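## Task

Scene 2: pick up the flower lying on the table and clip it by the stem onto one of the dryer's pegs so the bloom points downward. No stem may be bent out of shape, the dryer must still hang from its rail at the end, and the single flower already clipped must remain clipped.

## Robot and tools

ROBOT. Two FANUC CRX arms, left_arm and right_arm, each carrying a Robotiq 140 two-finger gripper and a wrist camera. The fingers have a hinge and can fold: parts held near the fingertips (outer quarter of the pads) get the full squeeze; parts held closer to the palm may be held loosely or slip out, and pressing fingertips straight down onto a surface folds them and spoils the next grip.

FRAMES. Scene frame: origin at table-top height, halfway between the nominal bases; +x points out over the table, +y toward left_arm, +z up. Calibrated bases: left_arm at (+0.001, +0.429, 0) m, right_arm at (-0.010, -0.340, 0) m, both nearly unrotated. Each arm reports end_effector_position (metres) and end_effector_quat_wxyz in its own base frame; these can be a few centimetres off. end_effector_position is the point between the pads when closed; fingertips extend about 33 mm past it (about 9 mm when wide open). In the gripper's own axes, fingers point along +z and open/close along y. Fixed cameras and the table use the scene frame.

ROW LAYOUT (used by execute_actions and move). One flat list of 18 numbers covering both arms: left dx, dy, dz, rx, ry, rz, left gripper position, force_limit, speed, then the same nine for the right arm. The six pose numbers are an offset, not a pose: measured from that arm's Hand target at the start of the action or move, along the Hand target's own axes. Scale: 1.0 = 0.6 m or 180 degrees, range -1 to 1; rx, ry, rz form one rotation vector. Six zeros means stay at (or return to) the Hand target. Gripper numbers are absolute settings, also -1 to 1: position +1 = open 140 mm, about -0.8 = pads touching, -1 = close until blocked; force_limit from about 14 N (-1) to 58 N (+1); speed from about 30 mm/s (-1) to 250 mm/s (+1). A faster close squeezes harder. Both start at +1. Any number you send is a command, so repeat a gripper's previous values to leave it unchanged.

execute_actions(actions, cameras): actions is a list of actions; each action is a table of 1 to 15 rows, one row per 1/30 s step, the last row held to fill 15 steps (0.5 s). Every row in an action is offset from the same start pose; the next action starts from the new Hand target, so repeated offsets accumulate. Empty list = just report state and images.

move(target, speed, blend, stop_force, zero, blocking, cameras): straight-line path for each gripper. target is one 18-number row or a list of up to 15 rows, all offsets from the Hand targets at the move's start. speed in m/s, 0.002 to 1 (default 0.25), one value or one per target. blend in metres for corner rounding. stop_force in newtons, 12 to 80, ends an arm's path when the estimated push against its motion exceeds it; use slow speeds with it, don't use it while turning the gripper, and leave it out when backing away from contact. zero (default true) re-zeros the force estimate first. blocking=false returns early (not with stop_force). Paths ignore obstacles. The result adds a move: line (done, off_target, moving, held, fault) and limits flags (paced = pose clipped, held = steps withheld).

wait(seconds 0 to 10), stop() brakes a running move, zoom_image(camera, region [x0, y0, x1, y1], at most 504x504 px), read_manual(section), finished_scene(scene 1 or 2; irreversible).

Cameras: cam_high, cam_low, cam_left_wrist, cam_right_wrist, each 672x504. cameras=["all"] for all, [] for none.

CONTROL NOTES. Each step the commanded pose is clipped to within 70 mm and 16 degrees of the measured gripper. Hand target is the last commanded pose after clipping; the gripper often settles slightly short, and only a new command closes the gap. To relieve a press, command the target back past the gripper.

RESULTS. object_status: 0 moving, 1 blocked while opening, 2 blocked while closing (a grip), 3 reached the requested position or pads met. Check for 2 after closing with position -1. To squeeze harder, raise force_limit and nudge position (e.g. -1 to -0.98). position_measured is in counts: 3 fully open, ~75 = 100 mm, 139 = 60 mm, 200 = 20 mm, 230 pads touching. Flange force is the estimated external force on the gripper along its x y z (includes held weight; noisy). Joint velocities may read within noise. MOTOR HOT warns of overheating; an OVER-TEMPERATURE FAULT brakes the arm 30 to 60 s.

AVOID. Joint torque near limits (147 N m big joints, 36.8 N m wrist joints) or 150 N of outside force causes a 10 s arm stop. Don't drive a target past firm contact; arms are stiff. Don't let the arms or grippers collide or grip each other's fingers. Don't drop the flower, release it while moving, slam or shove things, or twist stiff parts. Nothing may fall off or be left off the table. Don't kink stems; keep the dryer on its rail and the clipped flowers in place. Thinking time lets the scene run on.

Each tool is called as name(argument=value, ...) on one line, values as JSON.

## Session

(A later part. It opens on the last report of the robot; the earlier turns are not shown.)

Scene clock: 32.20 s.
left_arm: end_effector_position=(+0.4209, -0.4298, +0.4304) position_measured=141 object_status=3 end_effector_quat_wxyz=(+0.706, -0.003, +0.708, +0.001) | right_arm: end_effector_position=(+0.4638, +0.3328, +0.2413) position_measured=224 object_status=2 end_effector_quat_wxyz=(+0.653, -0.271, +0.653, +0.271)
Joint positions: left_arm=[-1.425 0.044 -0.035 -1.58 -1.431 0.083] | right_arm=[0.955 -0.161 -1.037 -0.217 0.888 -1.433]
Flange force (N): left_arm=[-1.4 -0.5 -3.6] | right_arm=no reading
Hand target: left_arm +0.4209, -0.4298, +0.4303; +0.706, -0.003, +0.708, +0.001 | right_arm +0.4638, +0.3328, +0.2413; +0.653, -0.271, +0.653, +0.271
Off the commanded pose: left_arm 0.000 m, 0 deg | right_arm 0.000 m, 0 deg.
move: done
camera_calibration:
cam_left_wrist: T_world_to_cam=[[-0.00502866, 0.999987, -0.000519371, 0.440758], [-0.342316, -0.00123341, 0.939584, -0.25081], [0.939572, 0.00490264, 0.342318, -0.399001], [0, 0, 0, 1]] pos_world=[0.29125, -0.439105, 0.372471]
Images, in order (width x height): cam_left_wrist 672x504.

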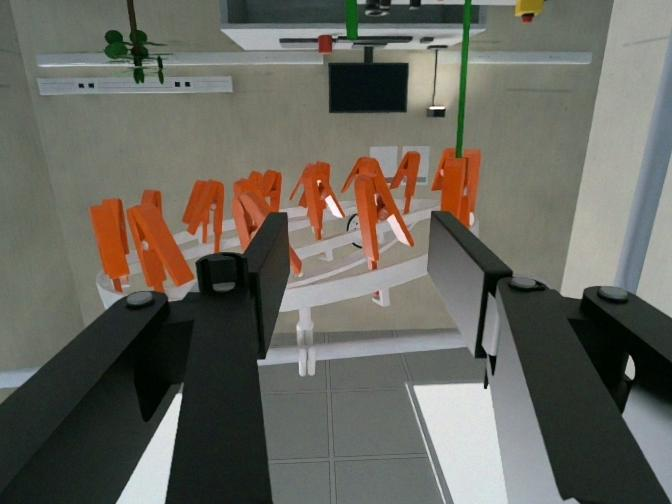

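move(target=[-0.0377,0.0933,0.0477,0.1056,0,0,-0.1,1,1,0,0,0,0,0,0,-1,-0.9,-1], speed=0.2, cameras=["all"])

zoom_image(camera="cam_left_wrist", region=[260, 110, 460, 290])

zoom_image(camera="cam_high", region=[330, 130, 450, 230])

Scene clock: 35.33 s.
left_arm: end_effector_position=(+0.4493, -0.3736, +0.4527) position_measured=141 object_status=3 end_effector_quat_wxyz=(+0.697, +0.114, +0.698, -0.116) | right_arm: end_effector_position=(+0.4638, +0.3328, +0.2413) position_measured=224 object_status=2 end_effector_quat_wxyz=(+0.653, -0.271, +0.653, +0.271)
Joint positions: left_arm=[-1.147 -0.381 -0.341 -1.532 -0.821 -0.052] | right_arm=[0.955 -0.161 -1.037 -0.217 0.888 -1.433]
Flange force (N): left_arm=[0.7 -5.8 -3.4] | right_arm=no reading
Hand target: left_arm +0.4493, -0.3736, +0.4527; +0.697, +0.114, +0.698, -0.116 | right_arm +0.4638, +0.3328, +0.2413; +0.653, -0.271, +0.653, +0.271
Off the commanded pose: left_arm 0.000 m, 0 deg | right_arm 0.000 m, 0 deg.
move: done
camera_calibration:
cam_left_wrist: T_world_to_cam=[[0.320989, 0.947083, -0.000757173, 0.218602], [-0.32483, 0.110844, 0.939254, -0.227854], [0.889635, -0.301244, 0.343221, -0.525892], [0, 0, 0, 1]] pos_world=[0.323669, -0.3402, 0.394675]
cam_right_wrist: T_world_to_cam=[[-0.712427, 0.701723, -0.00572207, 0.106679], [-0.253198, -0.249438, 0.934704, -0.0223454], [0.654476, 0.667357, 0.355381, -0.46834], [0, 0, 0, 1]] pos_world=[0.37686, 0.232117, 0.187936]

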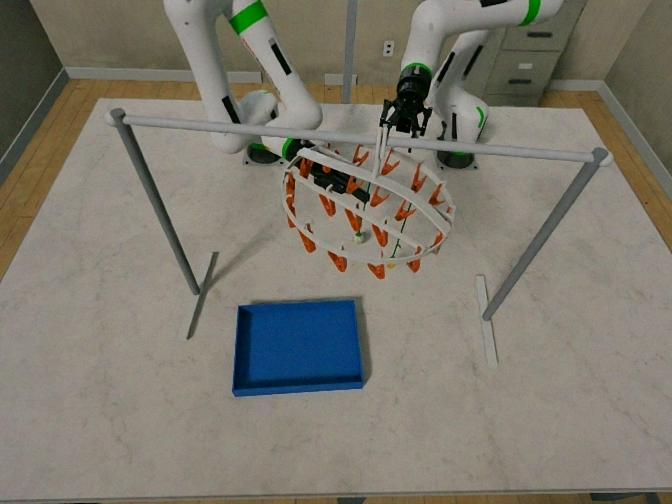

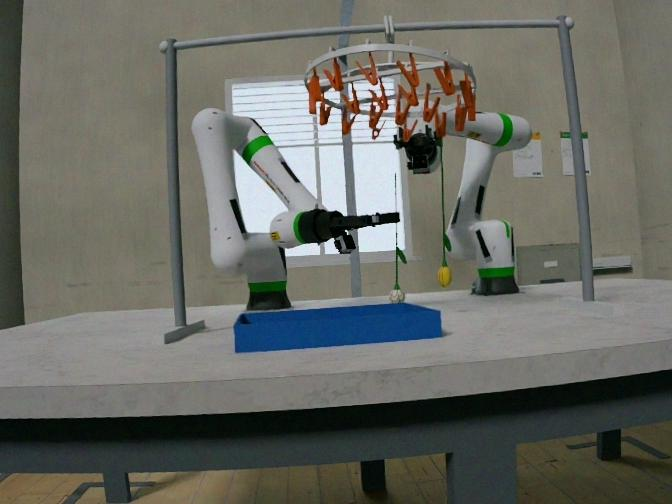

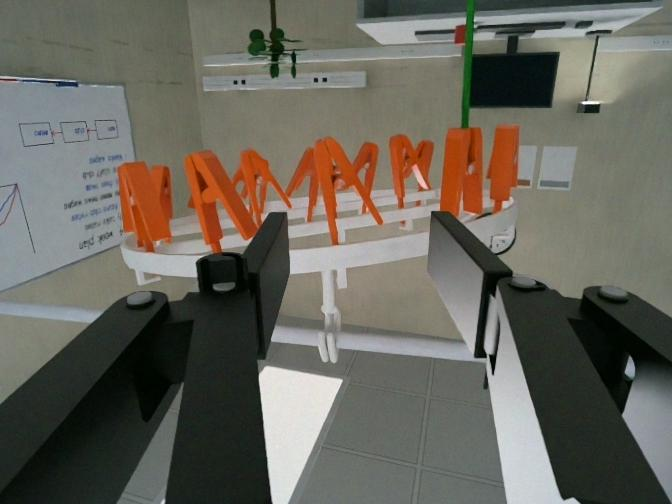

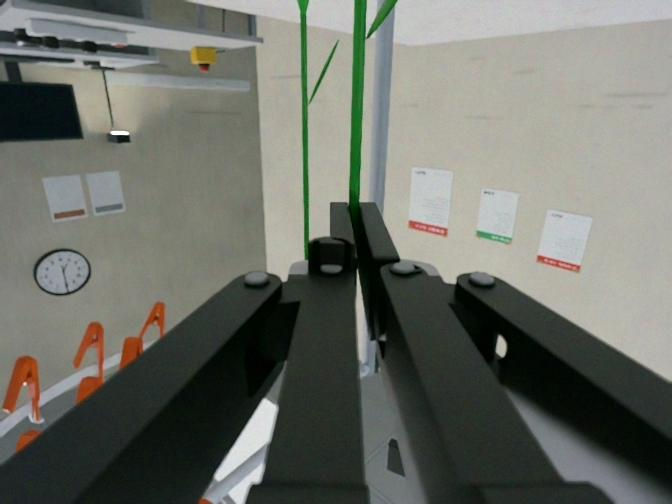

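Scaled by 2.520.

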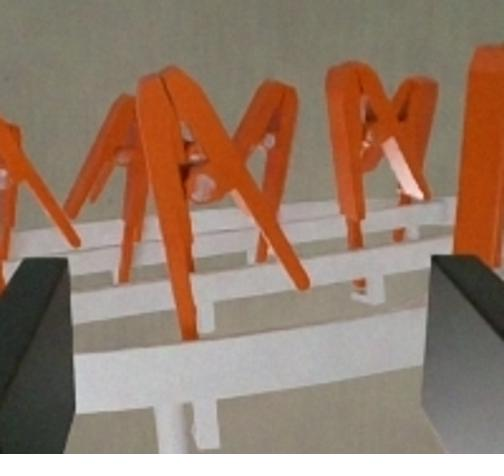

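Scaled by 4.200.

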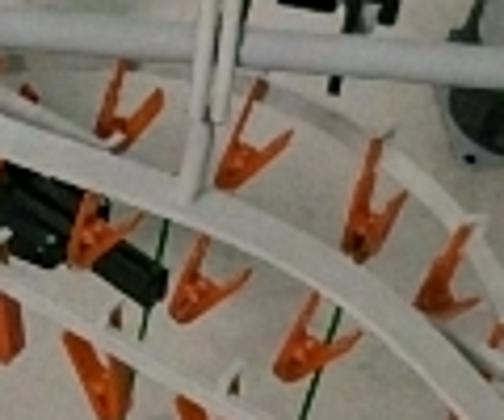

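move(target=[0,0.0055,0.1467,0,0,0,-0.1,1,1,0,0,0,0,0,0,-1,-0.9,-1], speed=0.08, cameras=["cam_left_wrist"])

zoom_image(camera="cam_left_wrist", region=[260, 130, 460, 310])

Scene clock: 37.77 s.
left_arm: end_effector_position=(+0.5337, -0.3987, +0.4527) position_measured=141 object_status=3 end_effector_quat_wxyz=(+0.697, +0.114, +0.698, -0.116) | right_arm: end_effector_position=(+0.4638, +0.3328, +0.2413) position_measured=224 object_status=2 end_effector_quat_wxyz=(+0.653, -0.271, +0.653, +0.271)
Joint positions: left_arm=[-0.971 -0.205 -0.213 -1.58 -0.645 0.016] | right_arm=[0.955 -0.161 -1.037 -0.217 0.888 -1.433]
Flange force (N): left_arm=[1.0 -4.0 -2.2] | right_arm=no reading
Hand target: left_arm +0.5337, -0.3987, +0.4526; +0.697, +0.114, +0.698, -0.116 | right_arm +0.4638, +0.3328, +0.2413; +0.653, -0.271, +0.653, +0.271
Off the commanded pose: left_arm 0.000 m, 0 deg | right_arm 0.000 m, 0 deg.
move: done
camera_calibration:
cam_left_wrist: T_world_to_cam=[[0.320924, 0.947105, -0.000847334, 0.215352], [-0.324904, 0.110933, 0.939218, -0.197579], [0.889632, -0.301143, 0.343319, -0.608539], [0, 0, 0, 1]] pos_world=[0.40807, -0.3653, 0.394675]
Images, in order (width x height): cam_left_wrist 672x504.

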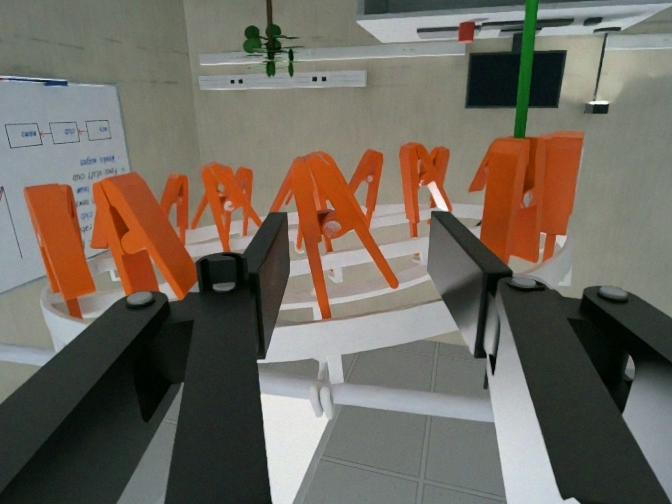

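Scaled by 2.520.

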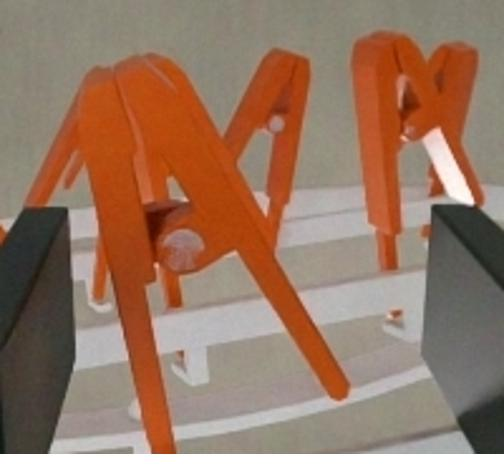

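move(target=[0,-0.004,0.003,0,0,0,-0.1,1,1,0,0,0,0,0,0,-1,-0.9,-1], speed=0.06)

move(target=[0,0,0,0,0,0,-1,-0.1,-1,0,0,0,0,0,0,-1,-0.9,-1], cameras=["cam_left_wrist","cam_low"])

zoom_image(camera="cam_left_wrist", region=[280, 130, 440, 310])

zoom_image(camera="cam_low", region=[380, 90, 450, 160])

Scene clock: 39.07 s.
left_arm: end_effector_position=(+0.5346, -0.4015, +0.4527) position_measured=141 object_status=3 end_effector_quat_wxyz=(+0.697, +0.114, +0.698, -0.116) | right_arm: end_effector_position=(+0.4638, +0.3328, +0.2413) position_measured=224 object_status=2 end_effector_quat_wxyz=(+0.653, -0.271, +0.653, +0.271)
Joint positions: left_arm=[-0.974 -0.198 -0.207 -1.582 -0.648 0.018] | right_arm=[0.955 -0.161 -1.037 -0.217 0.888 -1.433]
Flange force (N): left_arm=[1.0 -3.7 -2.4] | right_arm=no reading
Hand target: left_arm +0.5346, -0.4015, +0.4527; +0.697, +0.114, +0.698, -0.116 | right_arm +0.4638, +0.3328, +0.2413; +0.653, -0.271, +0.653, +0.271
Off the commanded pose: left_arm 0.000 m, 0 deg | right_arm 0.000 m, 0 deg.
move: done
camera_calibration:
cam_left_wrist: T_world_to_cam=[[0.320924, 0.947105, -0.000847334, 0.217778], [-0.324904, 0.110933, 0.939218, -0.196932], [0.889632, -0.301143, 0.343319, -0.610302], [0, 0, 0, 1]] pos_world=[0.40907, -0.3682, 0.394675]
cam_right_wrist: T_world_to_cam=[[-0.712427, 0.701723, -0.00572296, 0.106679], [-0.253137, -0.249375, 0.934737, -0.0223893], [0.654499, 0.667381, 0.355294, -0.468338], [0, 0, 0, 1]] pos_world=[0.37686, 0.232117, 0.187936]

Scene clock: 40.53 s.
left_arm: end_effector_position=(+0.5346, -0.4015, +0.4527) position_measured=200 object_status=2 end_effector_quat_wxyz=(+0.697, +0.114, +0.698, -0.116) | right_arm: end_effector_position=(+0.4638, +0.3328, +0.2413) position_measured=224 object_status=2 end_effector_quat_wxyz=(+0.653, -0.271, +0.653, +0.271)
Joint positions: left_arm=[-0.974 -0.198 -0.207 -1.582 -0.648 0.018] | right_arm=[0.955 -0.161 -1.037 -0.217 0.888 -1.433]
Flange force (N): left_arm=[1.2 -3.9 -2.6] | right_arm=no reading
Hand target: left_arm +0.5346, -0.4015, +0.4527; +0.697, +0.114, +0.698, -0.116 | right_arm +0.4638, +0.3328, +0.2413; +0.653, -0.271, +0.653, +0.271
Off the commanded pose: left_arm 0.000 m, 0 deg | right_arm 0.000 m, 0 deg.
move: done
camera_calibration:
cam_left_wrist: T_world_to_cam=[[0.320934, 0.947101, -0.000877354, 0.217784], [-0.32481, 0.110935, 0.939251, -0.196983], [0.889663, -0.301153, 0.34323, -0.610283], [0, 0, 0, 1]] pos_world=[0.409069, -0.3682, 0.394675]
Images, in order (width x height): cam_low 672x504, cam_left_wrist 672x504.

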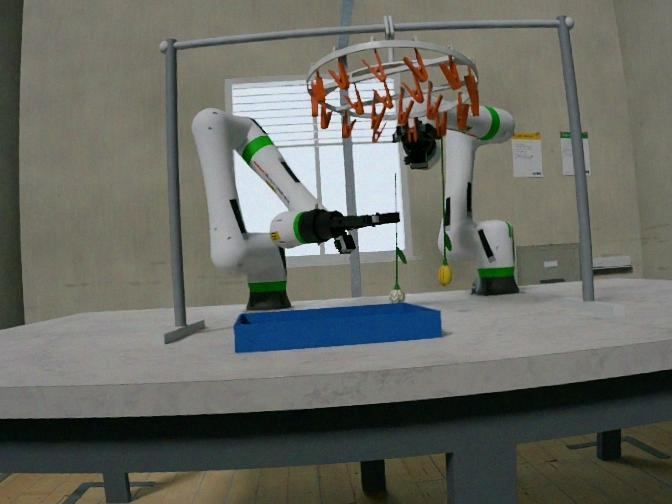

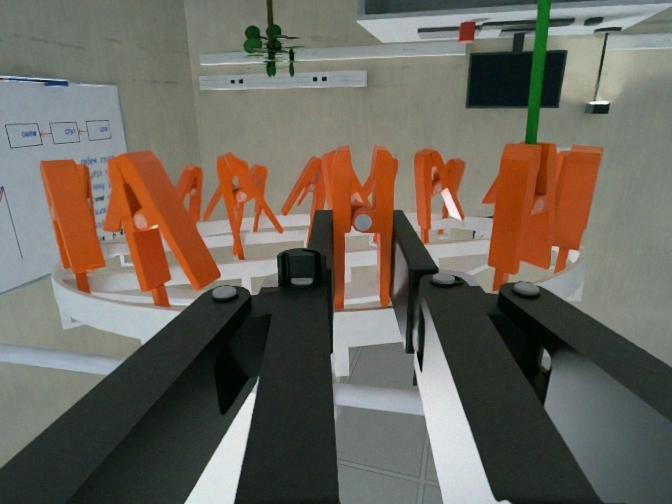

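Scaled by 2.800.

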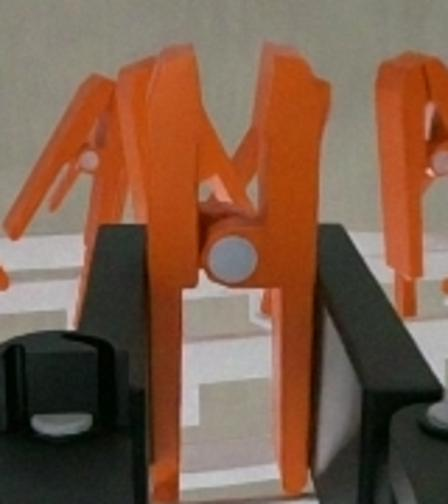

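Scaled by 7.200.

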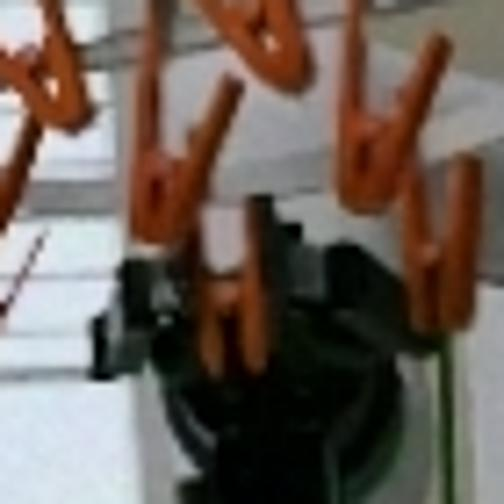

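move(target=[0,0,0,0,0,0,-1,-0.1,-1,-0.0562,-0.0633,0.1345,0,0,0,-1,-0.9,-1], speed=0.1, cameras=["cam_left_wrist","cam_low","cam_high"])

zoom_image(camera="cam_left_wrist", region=[310, 60, 410, 240])

zoom_image(camera="cam_low", region=[380, 90, 450, 160])

Scene clock: 42.80 s.
left_arm: end_effector_position=(+0.5346, -0.4015, +0.4527) position_measured=200 object_status=2 end_effector_quat_wxyz=(+0.697, +0.114, +0.698, -0.116) | right_arm: end_effector_position=(+0.5477, +0.3631, +0.2750) position_measured=224 object_status=2 end_effector_quat_wxyz=(+0.653, -0.271, +0.653, +0.271)
Joint positions: left_arm=[-0.974 -0.198 -0.207 -1.582 -0.648 0.018] | right_arm=[0.781 0.002 -0.84 0.008 0.841 -1.577]
Flange force (N): left_arm=[1.3 -3.9 -2.3] | right_arm=[-4.0 -1.4 -7.2]
Hand target: left_arm +0.5346, -0.4015, +0.4527; +0.697, +0.114, +0.698, -0.116 | right_arm +0.5477, +0.3631, +0.2750; +0.653, -0.271, +0.653, +0.271
Off the commanded pose: left_arm 0.000 m, 0 deg | right_arm 0.000 m, 0 deg.
move: done
camera_calibration:
cam_left_wrist: T_world_to_cam=[[0.320934, 0.947101, -0.000877354, 0.217784], [-0.32481, 0.110935, 0.939251, -0.196983], [0.889663, -0.301153, 0.34323, -0.610283], [0, 0, 0, 1]] pos_world=[0.409069, -0.3682, 0.394675]
Images, in order (width x height): cam_high 672x504, cam_low 672x504, cam_left_wrist 672x504.

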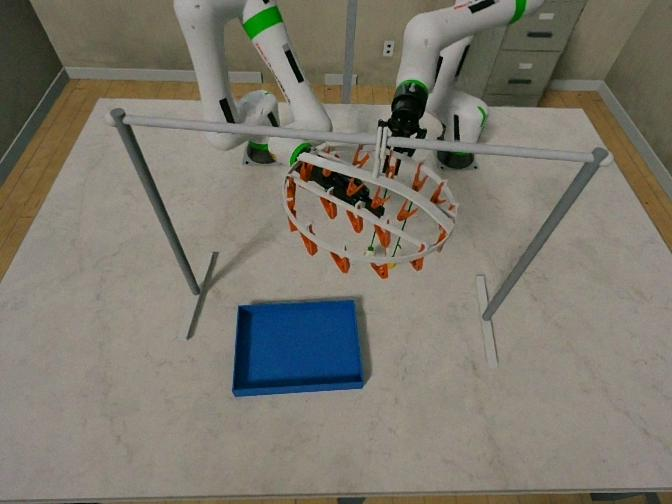

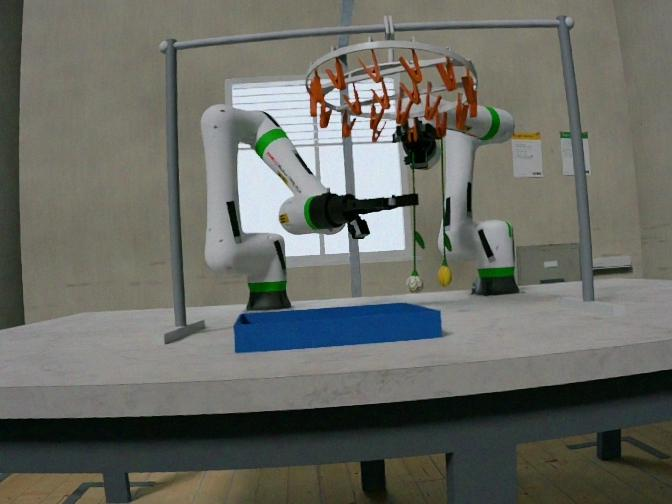

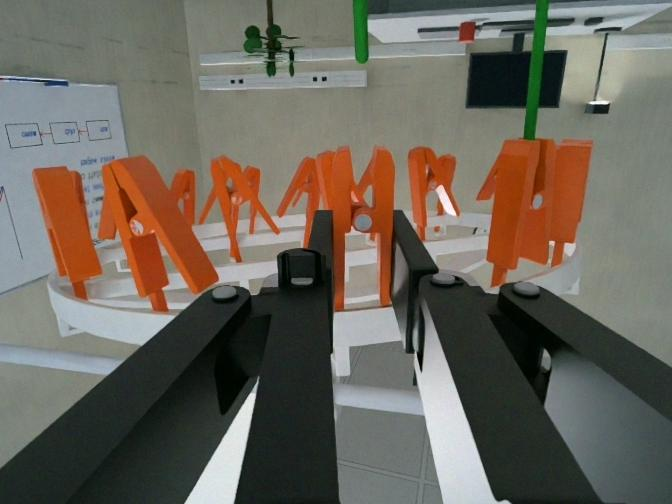

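Scaled by 2.800.

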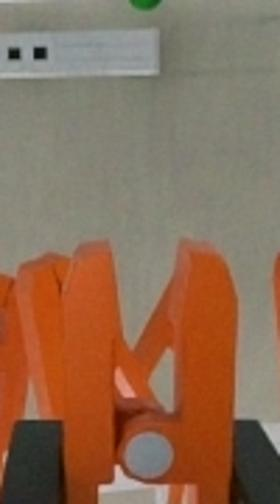

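Scaled by 7.200.

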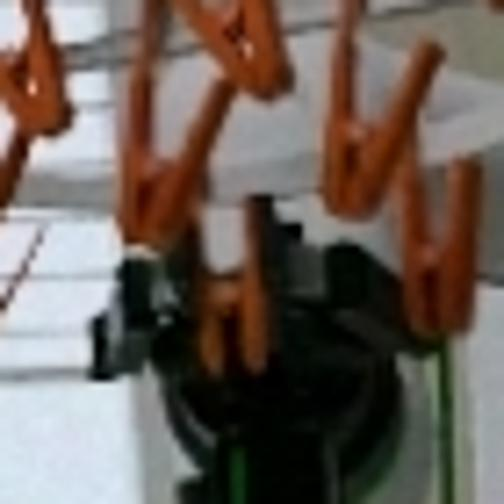

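move(target=[0,0,0,0,0,0,-1,-0.1,-1,-0.0333,0,0,0,0,0,-1,-0.9,-1], speed=0.06, cameras=["cam_left_wrist","cam_low"])

zoom_image(camera="cam_left_wrist", region=[310, 60, 410, 240])

zoom_image(camera="cam_low", region=[395, 115, 435, 155])

Scene clock: 44.07 s.
left_arm: end_effector_position=(+0.5346, -0.4015, +0.4527) position_measured=200 object_status=2 end_effector_quat_wxyz=(+0.697, +0.114, +0.698, -0.116) | right_arm: end_effector_position=(+0.5477, +0.3631, +0.2950) position_measured=224 object_status=2 end_effector_quat_wxyz=(+0.653, -0.271, +0.653, +0.271)
Joint positions: left_arm=[-0.974 -0.198 -0.207 -1.582 -0.648 0.018] | right_arm=[0.781 -0.05 -0.823 0.009 0.773 -1.578]
Flange force (N): left_arm=[1.2 -4.1 -2.4] | right_arm=[-3.2 -2.7 -7.6]
Hand target: left_arm +0.5346, -0.4015, +0.4527; +0.697, +0.114, +0.698, -0.116 | right_arm +0.5477, +0.3631, +0.2950; +0.653, -0.271, +0.653, +0.271
Off the commanded pose: left_arm 0.000 m, 0 deg | right_arm 0.000 m, 0 deg.
move: done
camera_calibration:
cam_left_wrist: T_world_to_cam=[[0.320934, 0.947101, -0.000877354, 0.217784], [-0.32481, 0.110935, 0.939251, -0.196983], [0.889663, -0.301153, 0.34323, -0.610283], [0, 0, 0, 1]] pos_world=[0.409069, -0.3682, 0.394675]
Images, in order (width x height): cam_low 672x504, cam_left_wrist 672x504.

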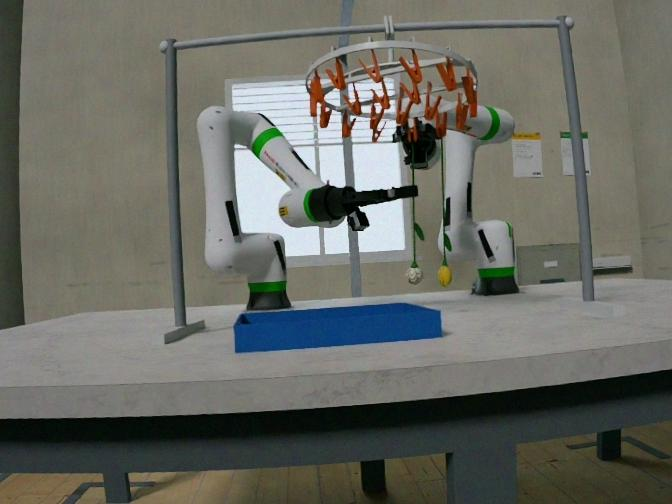

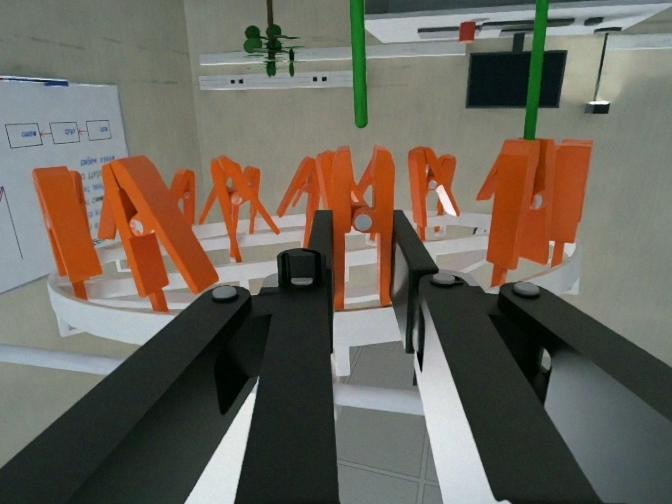

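Scaled by 2.800.

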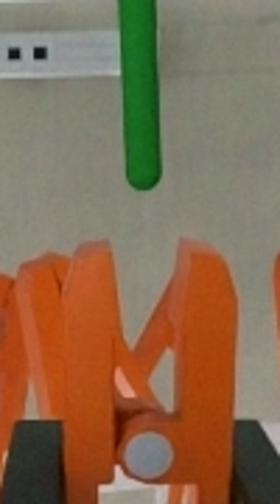

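Scaled by 12.600.

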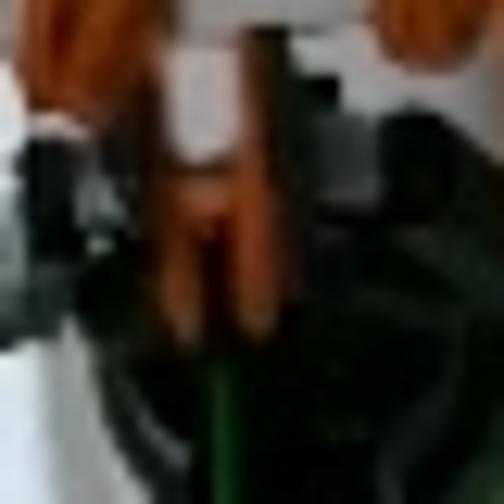

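move(target=[0,0,0,0,0,0,-1,-0.1,-1,-0.0333,0.0005,0.0005,0,0,0,-1,-0.9,-1], speed=0.04, cameras=["cam_left_wrist","cam_low"])

zoom_image(camera="cam_left_wrist", region=[310, 60, 410, 240])

zoom_image(camera="cam_low", region=[395, 115, 435, 155])

Scene clock: 45.37 s.
left_arm: end_effector_position=(+0.5346, -0.4015, +0.4527) position_measured=200 object_status=2 end_effector_quat_wxyz=(+0.697, +0.114, +0.698, -0.116) | right_arm: end_effector_position=(+0.5477, +0.3635, +0.3149) position_measured=224 object_status=2 end_effector_quat_wxyz=(+0.653, -0.271, +0.653, +0.271)
Joint positions: left_arm=[-0.974 -0.198 -0.207 -1.582 -0.648 0.018] | right_arm=[0.782 -0.097 -0.803 0.008 0.705 -1.577]
Flange force (N): left_arm=[1.2 -4.0 -2.3] | right_arm=[-2.9 -2.4 -6.9]
Hand target: left_arm +0.5346, -0.4015, +0.4527; +0.697, +0.114, +0.698, -0.116 | right_arm +0.5477, +0.3635, +0.3150; +0.653, -0.271, +0.653, +0.271
Off the commanded pose: left_arm 0.000 m, 0 deg | right_arm 0.000 m, 0 deg.
move: done
camera_calibration:
cam_left_wrist: T_world_to_cam=[[0.320934, 0.947101, -0.000877354, 0.217784], [-0.32481, 0.110935, 0.939251, -0.196983], [0.889663, -0.301153, 0.34323, -0.610283], [0, 0, 0, 1]] pos_world=[0.409069, -0.3682, 0.394675]
Images, in order (width x height): cam_low 672x504, cam_left_wrist 672x504.

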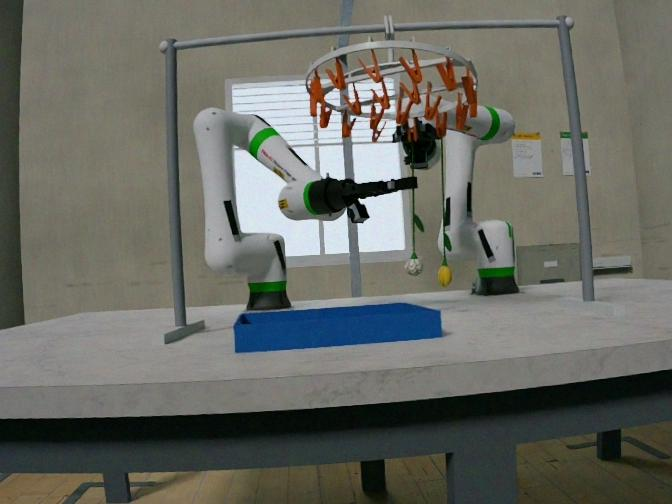

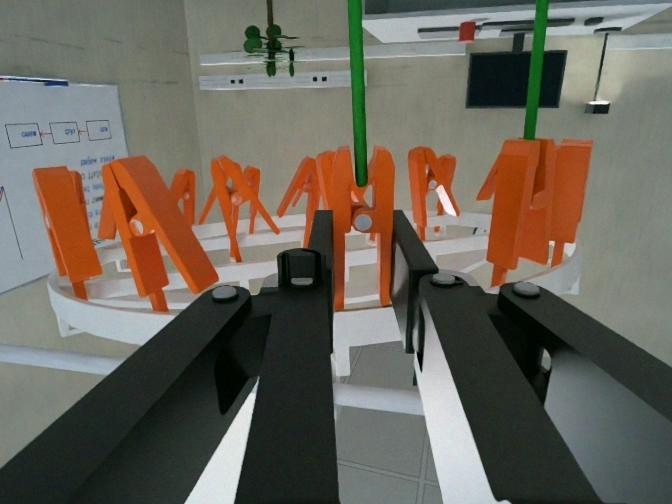

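Scaled by 2.800.

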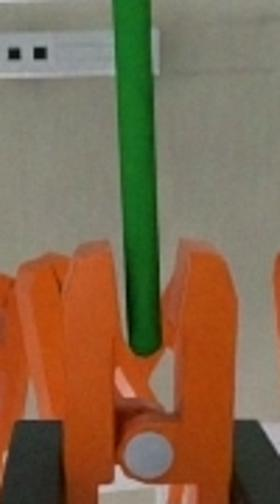

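Scaled by 12.600.

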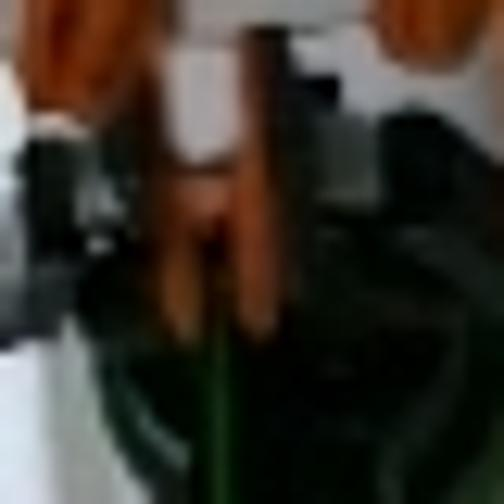

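move(target=[0,0,0,0,0,0,-1,-0.1,-1,-0.004,0,0,0,0,0,-1,-0.9,-1], speed=0.03)

move(target=[0,0,0,0,0,0,-0.1,-0.1,-1,0,0,0,0,0,0,-1,-0.9,-1], cameras=["cam_left_wrist","cam_low"])

zoom_image(camera="cam_left_wrist", region=[270, 100, 450, 280])

Scene clock: 46.40 s.
left_arm: end_effector_position=(+0.5346, -0.4015, +0.4527) position_measured=200 object_status=2 end_effector_quat_wxyz=(+0.697, +0.114, +0.698, -0.116) | right_arm: end_effector_position=(+0.5477, +0.3635, +0.3174) position_measured=224 object_status=2 end_effector_quat_wxyz=(+0.653, -0.271, +0.653, +0.271)
Joint positions: left_arm=[-0.974 -0.198 -0.207 -1.582 -0.648 0.018] | right_arm=[0.782 -0.103 -0.8 0.008 0.697 -1.577]
Flange force (N): left_arm=[1.4 -4.0 -2.1] | right_arm=[-1.7 -2.7 -6.4]
Hand target: left_arm +0.5346, -0.4015, +0.4527; +0.697, +0.114, +0.698, -0.116 | right_arm +0.5477, +0.3635, +0.3174; +0.653, -0.271, +0.653, +0.271
Off the commanded pose: left_arm 0.000 m, 0 deg | right_arm 0.000 m, 0 deg.
move: done
camera_calibration:
cam_left_wrist: T_world_to_cam=[[0.320934, 0.947101, -0.000877354, 0.217784], [-0.32481, 0.110935, 0.939251, -0.196983], [0.889663, -0.301153, 0.34323, -0.610283], [0, 0, 0, 1]] pos_world=[0.409069, -0.3682, 0.394675]
cam_right_wrist: T_world_to_cam=[[-0.712427, 0.701723, -0.00572296, 0.145274], [-0.253137, -0.249375, 0.934737, -0.0645104], [0.654499, 0.667381, 0.355294, -0.570808], [0, 0, 0, 1]] pos_world=[0.46076, 0.262917, 0.263936]

Scene clock: 47.90 s.
left_arm: end_effector_position=(+0.5346, -0.4015, +0.4527) position_measured=141 object_status=0 end_effector_quat_wxyz=(+0.697, +0.114, +0.698, -0.116) | right_arm: end_effector_position=(+0.5477, +0.3635, +0.3174) position_measured=224 object_status=2 end_effector_quat_wxyz=(+0.653, -0.271, +0.653, +0.271)
Joint positions: left_arm=[-0.974 -0.198 -0.207 -1.582 -0.648 0.018] | right_arm=[0.782 -0.103 -0.8 0.008 0.697 -1.578]
Flange force (N): left_arm=[1.1 -4.2 -2.7] | right_arm=[-1.6 -4.0 -6.4]
Hand target: left_arm +0.5346, -0.4015, +0.4527; +0.697, +0.114, +0.698, -0.116 | right_arm +0.5477, +0.3635, +0.3174; +0.653, -0.271, +0.653, +0.271
Off the commanded pose: left_arm 0.000 m, 0 deg | right_arm 0.000 m, 0 deg.
move: done
camera_calibration:
cam_left_wrist: T_world_to_cam=[[0.320934, 0.947101, -0.000877354, 0.217784], [-0.32481, 0.110935, 0.939251, -0.196983], [0.889663, -0.301153, 0.34323, -0.610283], [0, 0, 0, 1]] pos_world=[0.409069, -0.3682, 0.394675]
Images, in order (width x height): cam_low 672x504, cam_left_wrist 672x504.

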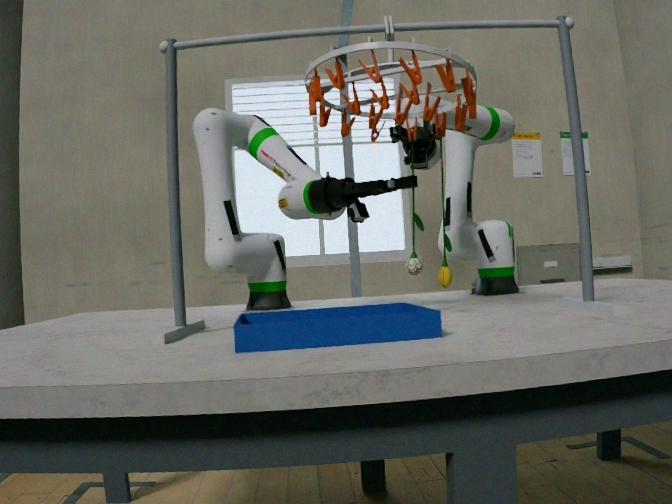

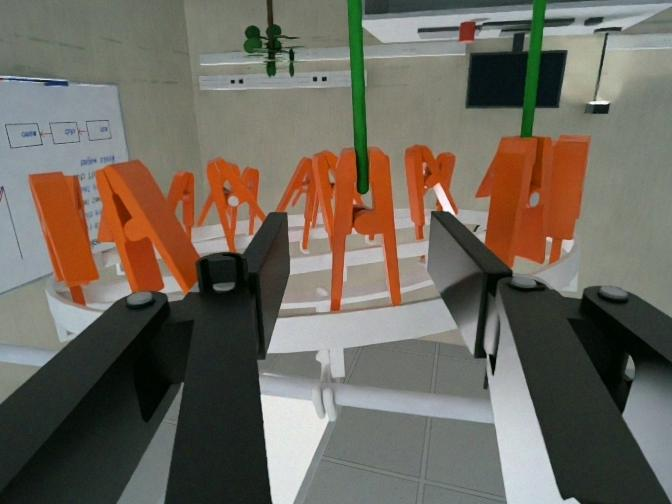

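Scaled by 2.800.

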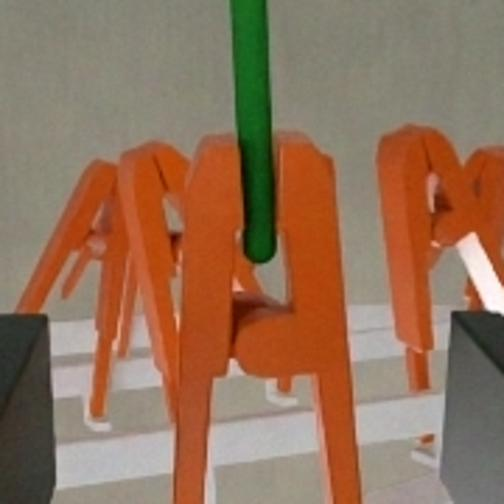

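move(target=[0,0.004,-0.2,0,0,0,-0.1,-0.1,-1,0,0,0,0,0,0,-1,-0.9,-1], speed=0.1)

move(target=[0,0,0,0,0,0,-0.1,-0.1,-1,0,0,0,0,0,0,-0.35,-0.9,-1], cameras=["cam_left_wrist","cam_low","cam_right_wrist"])

Scene clock: 49.73 s.
left_arm: end_effector_position=(+0.4218, -0.3608, +0.4527) position_measured=141 object_status=3 end_effector_quat_wxyz=(+0.697, +0.114, +0.698, -0.116) | right_arm: end_effector_position=(+0.5477, +0.3635, +0.3174) position_measured=224 object_status=2 end_effector_quat_wxyz=(+0.653, -0.271, +0.653, +0.271)
Joint positions: left_arm=[-1.216 -0.447 -0.382 -1.517 -0.891 -0.081] | right_arm=[0.782 -0.103 -0.8 0.008 0.697 -1.578]
Flange force (N): left_arm=[0.8 -4.6 -3.0] | right_arm=[-1.7 -2.5 -6.2]
Hand target: left_arm +0.4217, -0.3608, +0.4527; +0.697, +0.114, +0.698, -0.116 | right_arm +0.5477, +0.3635, +0.3174; +0.653, -0.271, +0.653, +0.271
Off the commanded pose: left_arm 0.000 m, 0 deg | right_arm 0.000 m, 0 deg.
move: done
camera_calibration:
cam_left_wrist: T_world_to_cam=[[0.320846, 0.947131, -0.000710278, 0.215345], [-0.324843, 0.110747, 0.939262, -0.238236], [0.889683, -0.301127, 0.343202, -0.497539], [0, 0, 0, 1]] pos_world=[0.296169, -0.327399, 0.394675]
cam_right_wrist: T_world_to_cam=[[-0.712427, 0.701723, -0.00572207, 0.145273], [-0.253198, -0.249438, 0.934704, -0.0644569], [0.654476, 0.667357, 0.355381, -0.570814], [0, 0, 0, 1]] pos_world=[0.46076, 0.262917, 0.263936]

Scene clock: 51.07 s.
left_arm: end_effector_position=(+0.4217, -0.3608, +0.4527) position_measured=141 object_status=3 end_effector_quat_wxyz=(+0.697, +0.114, +0.698, -0.116) | right_arm: end_effector_position=(+0.5477, +0.3635, +0.3174) position_measured=173 object_status=0 end_effector_quat_wxyz=(+0.653, -0.271, +0.653, +0.271)
Joint positions: left_arm=[-1.216 -0.447 -0.382 -1.517 -0.891 -0.08] | right_arm=[0.782 -0.103 -0.8 0.008 0.697 -1.578]
Flange force (N): left_arm=[1.1 -5.6 -3.8] | right_arm=[-1.7 -2.5 -6.6]
Hand target: left_arm +0.4217, -0.3608, +0.4527; +0.697, +0.114, +0.698, -0.116 | right_arm +0.5477, +0.3635, +0.3174; +0.653, -0.271, +0.653, +0.271
Off the commanded pose: left_arm 0.000 m, 0 deg | right_arm 0.000 m, 0 deg.
move: done
camera_calibration:
cam_left_wrist: T_world_to_cam=[[0.320934, 0.947101, -0.000877354, 0.215376], [-0.32481, 0.110935, 0.939251, -0.23818], [0.889663, -0.301153, 0.34323, -0.497553], [0, 0, 0, 1]] pos_world=[0.296169, -0.3274, 0.394675]
cam_right_wrist: T_world_to_cam=[[-0.712427, 0.701723, -0.00572207, 0.145273], [-0.253198, -0.249438, 0.934704, -0.0644569], [0.654476, 0.667357, 0.355381, -0.570814], [0, 0, 0, 1]] pos_world=[0.46076, 0.262917, 0.263936]
Images, in order (width x height): cam_low 672x504, cam_left_wrist 672x504, cam_right_wrist 672x504.

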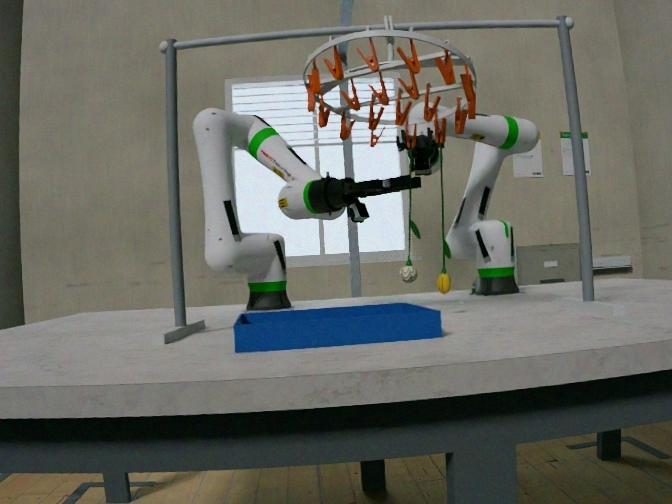

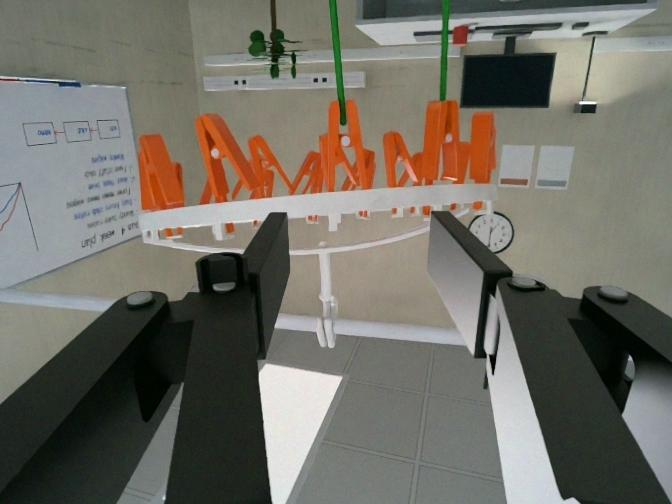

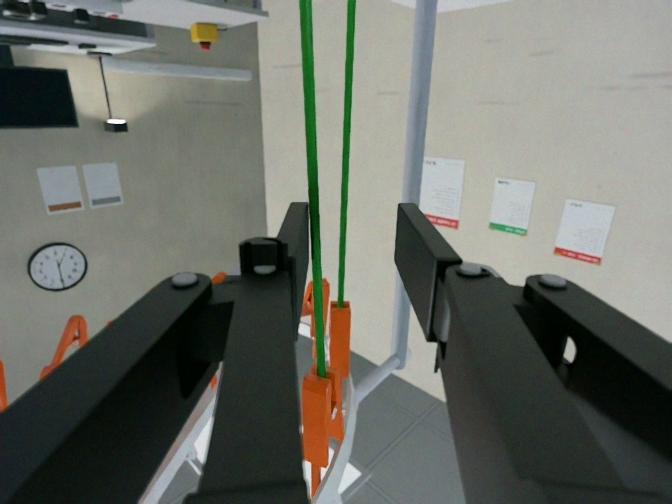

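move(target=[0,0,0,0,0,0,-0.1,-0.1,-1,0,0,0,0,0,0,-0.15,-0.9,-1], cameras=["cam_right_wrist"])

Scene clock: 56.63 s.
left_arm: end_effector_position=(+0.4217, -0.3608, +0.4527) position_measured=141 object_status=3 end_effector_quat_wxyz=(+0.697, +0.114, +0.698, -0.116) | right_arm: end_effector_position=(+0.5477, +0.3635, +0.3174) position_measured=148 object_status=0 end_effector_quat_wxyz=(+0.653, -0.271, +0.653, +0.271)
Joint positions: left_arm=[-1.216 -0.447 -0.382 -1.517 -0.891 -0.08] | right_arm=[0.782 -0.103 -0.8 0.008 0.697 -1.578]
Flange force (N): left_arm=[0.9 -5.2 -3.9] | right_arm=[-2.5 -2.9 -6.0]
Hand target: left_arm +0.4217, -0.3608, +0.4527; +0.697, +0.114, +0.698, -0.116 | right_arm +0.5477, +0.3635, +0.3174; +0.653, -0.271, +0.653, +0.271
Off the commanded pose: left_arm 0.000 m, 0 deg | right_arm 0.000 m, 0 deg.
move: done
camera_calibration:
cam_right_wrist: T_world_to_cam=[[-0.712427, 0.701723, -0.00572296, 0.145274], [-0.253137, -0.249375, 0.934737, -0.0645104], [0.654499, 0.667381, 0.355294, -0.570808], [0, 0, 0, 1]] pos_world=[0.46076, 0.262917, 0.263936]
Images, in order (width x height): cam_right_wrist 672x504.

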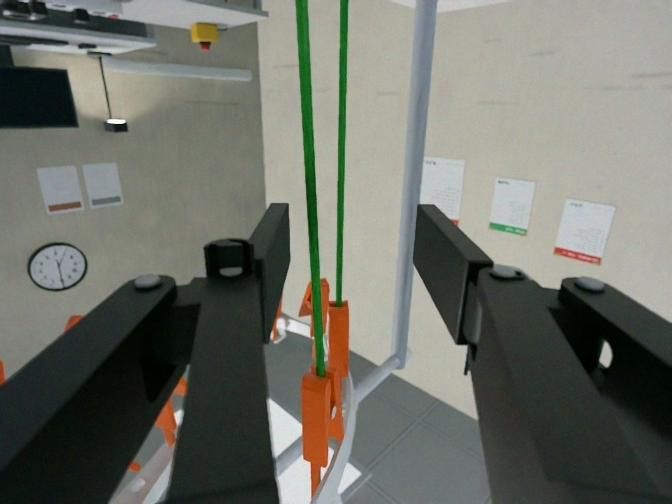

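move(target=[0,0.07,-0.1,0,0,0,-0.1,-0.1,-1,0,0,-0.27,0,0,0,-0.15,-0.9,-1], speed=0.15, cameras=["all"])

zoom_image(camera="cam_low", region=[290, 10, 500, 300])

Scene clock: 58.50 s.
left_arm: end_effector_position=(+0.3784, -0.3018, +0.4526) position_measured=141 object_status=3 end_effector_quat_wxyz=(+0.697, +0.114, +0.698, -0.116) | right_arm: end_effector_position=(+0.4334, +0.2487, +0.3174) position_measured=148 object_status=3 end_effector_quat_wxyz=(+0.653, -0.271, +0.653, +0.271)
Joint positions: left_arm=[-1.274 -0.67 -0.498 -1.447 -0.958 -0.208] | right_arm=[0.775 -0.693 -1.141 0.029 0.448 -1.597]
Flange force (N): no reading
Hand target: left_arm +0.3784, -0.3018, +0.4526; +0.697, +0.114, +0.698, -0.116 | right_arm +0.4334, +0.2488, +0.3174; +0.653, -0.271, +0.653, +0.271
Off the commanded pose: left_arm 0.000 m, 0 deg | right_arm 0.000 m, 0 deg.
move: done
camera_calibration:
cam_left_wrist: T_world_to_cam=[[0.320934, 0.947101, -0.000877354, 0.173426], [-0.32481, 0.110935, 0.939251, -0.258728], [0.889663, -0.301153, 0.34323, -0.441139], [0, 0, 0, 1]] pos_world=[0.252769, -0.2684, 0.394575]
cam_right_wrist: T_world_to_cam=[[-0.71252, 0.701628, -0.00577207, 0.144461], [-0.253136, -0.249376, 0.934737, -0.122166], [0.654398, 0.66748, 0.355293, -0.419398], [0, 0, 0, 1]] pos_world=[0.34646, 0.148117, 0.264036]

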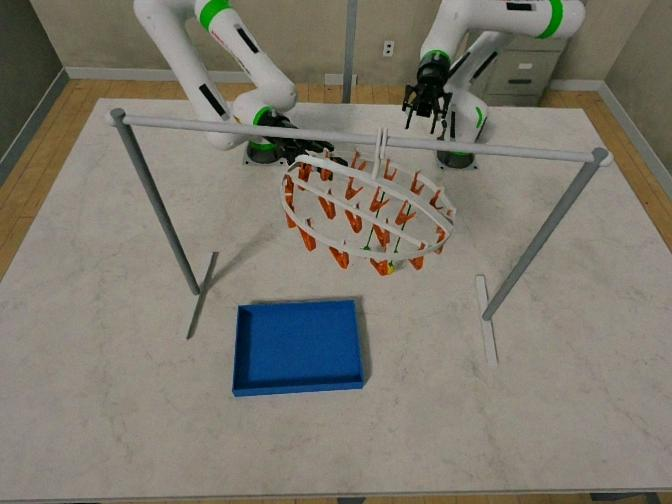

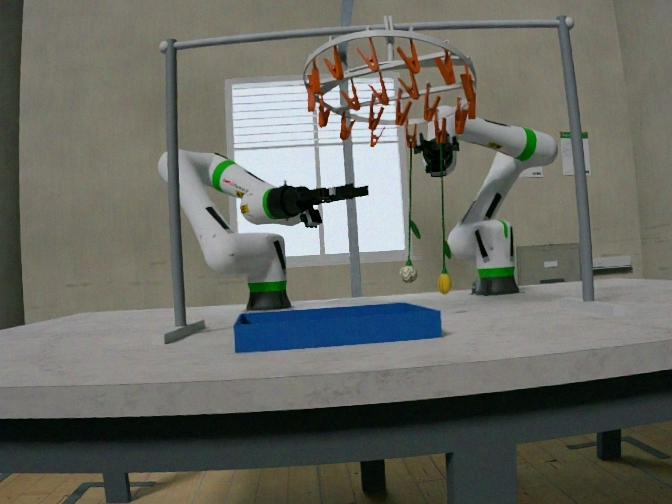

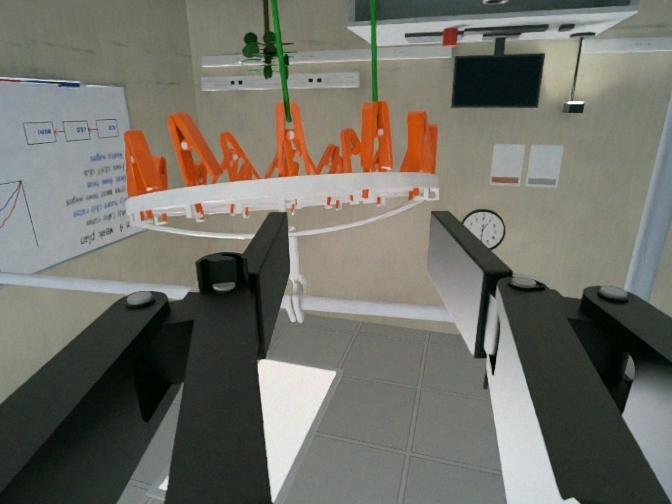

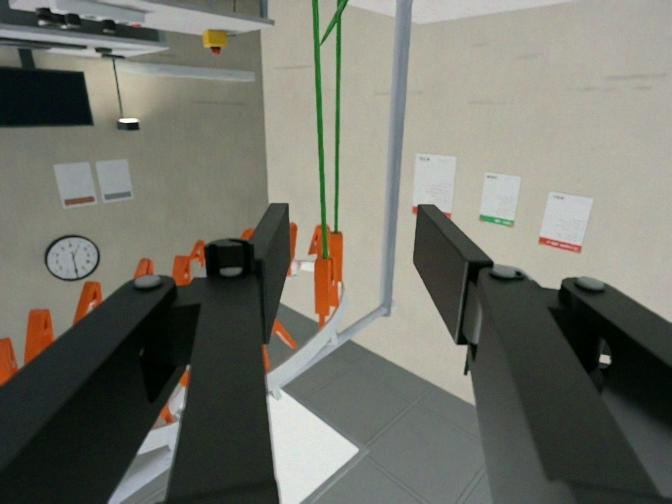

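Scaled by 1.738.

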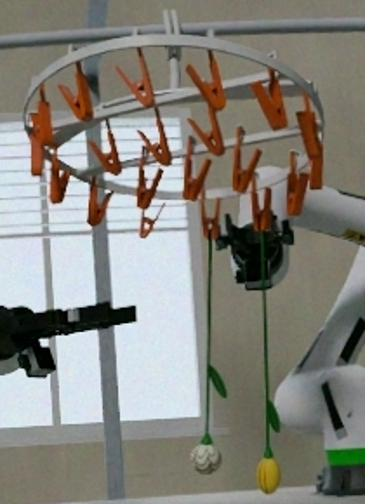

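finished_scene(scene=2)

The scene is finished: the task was done.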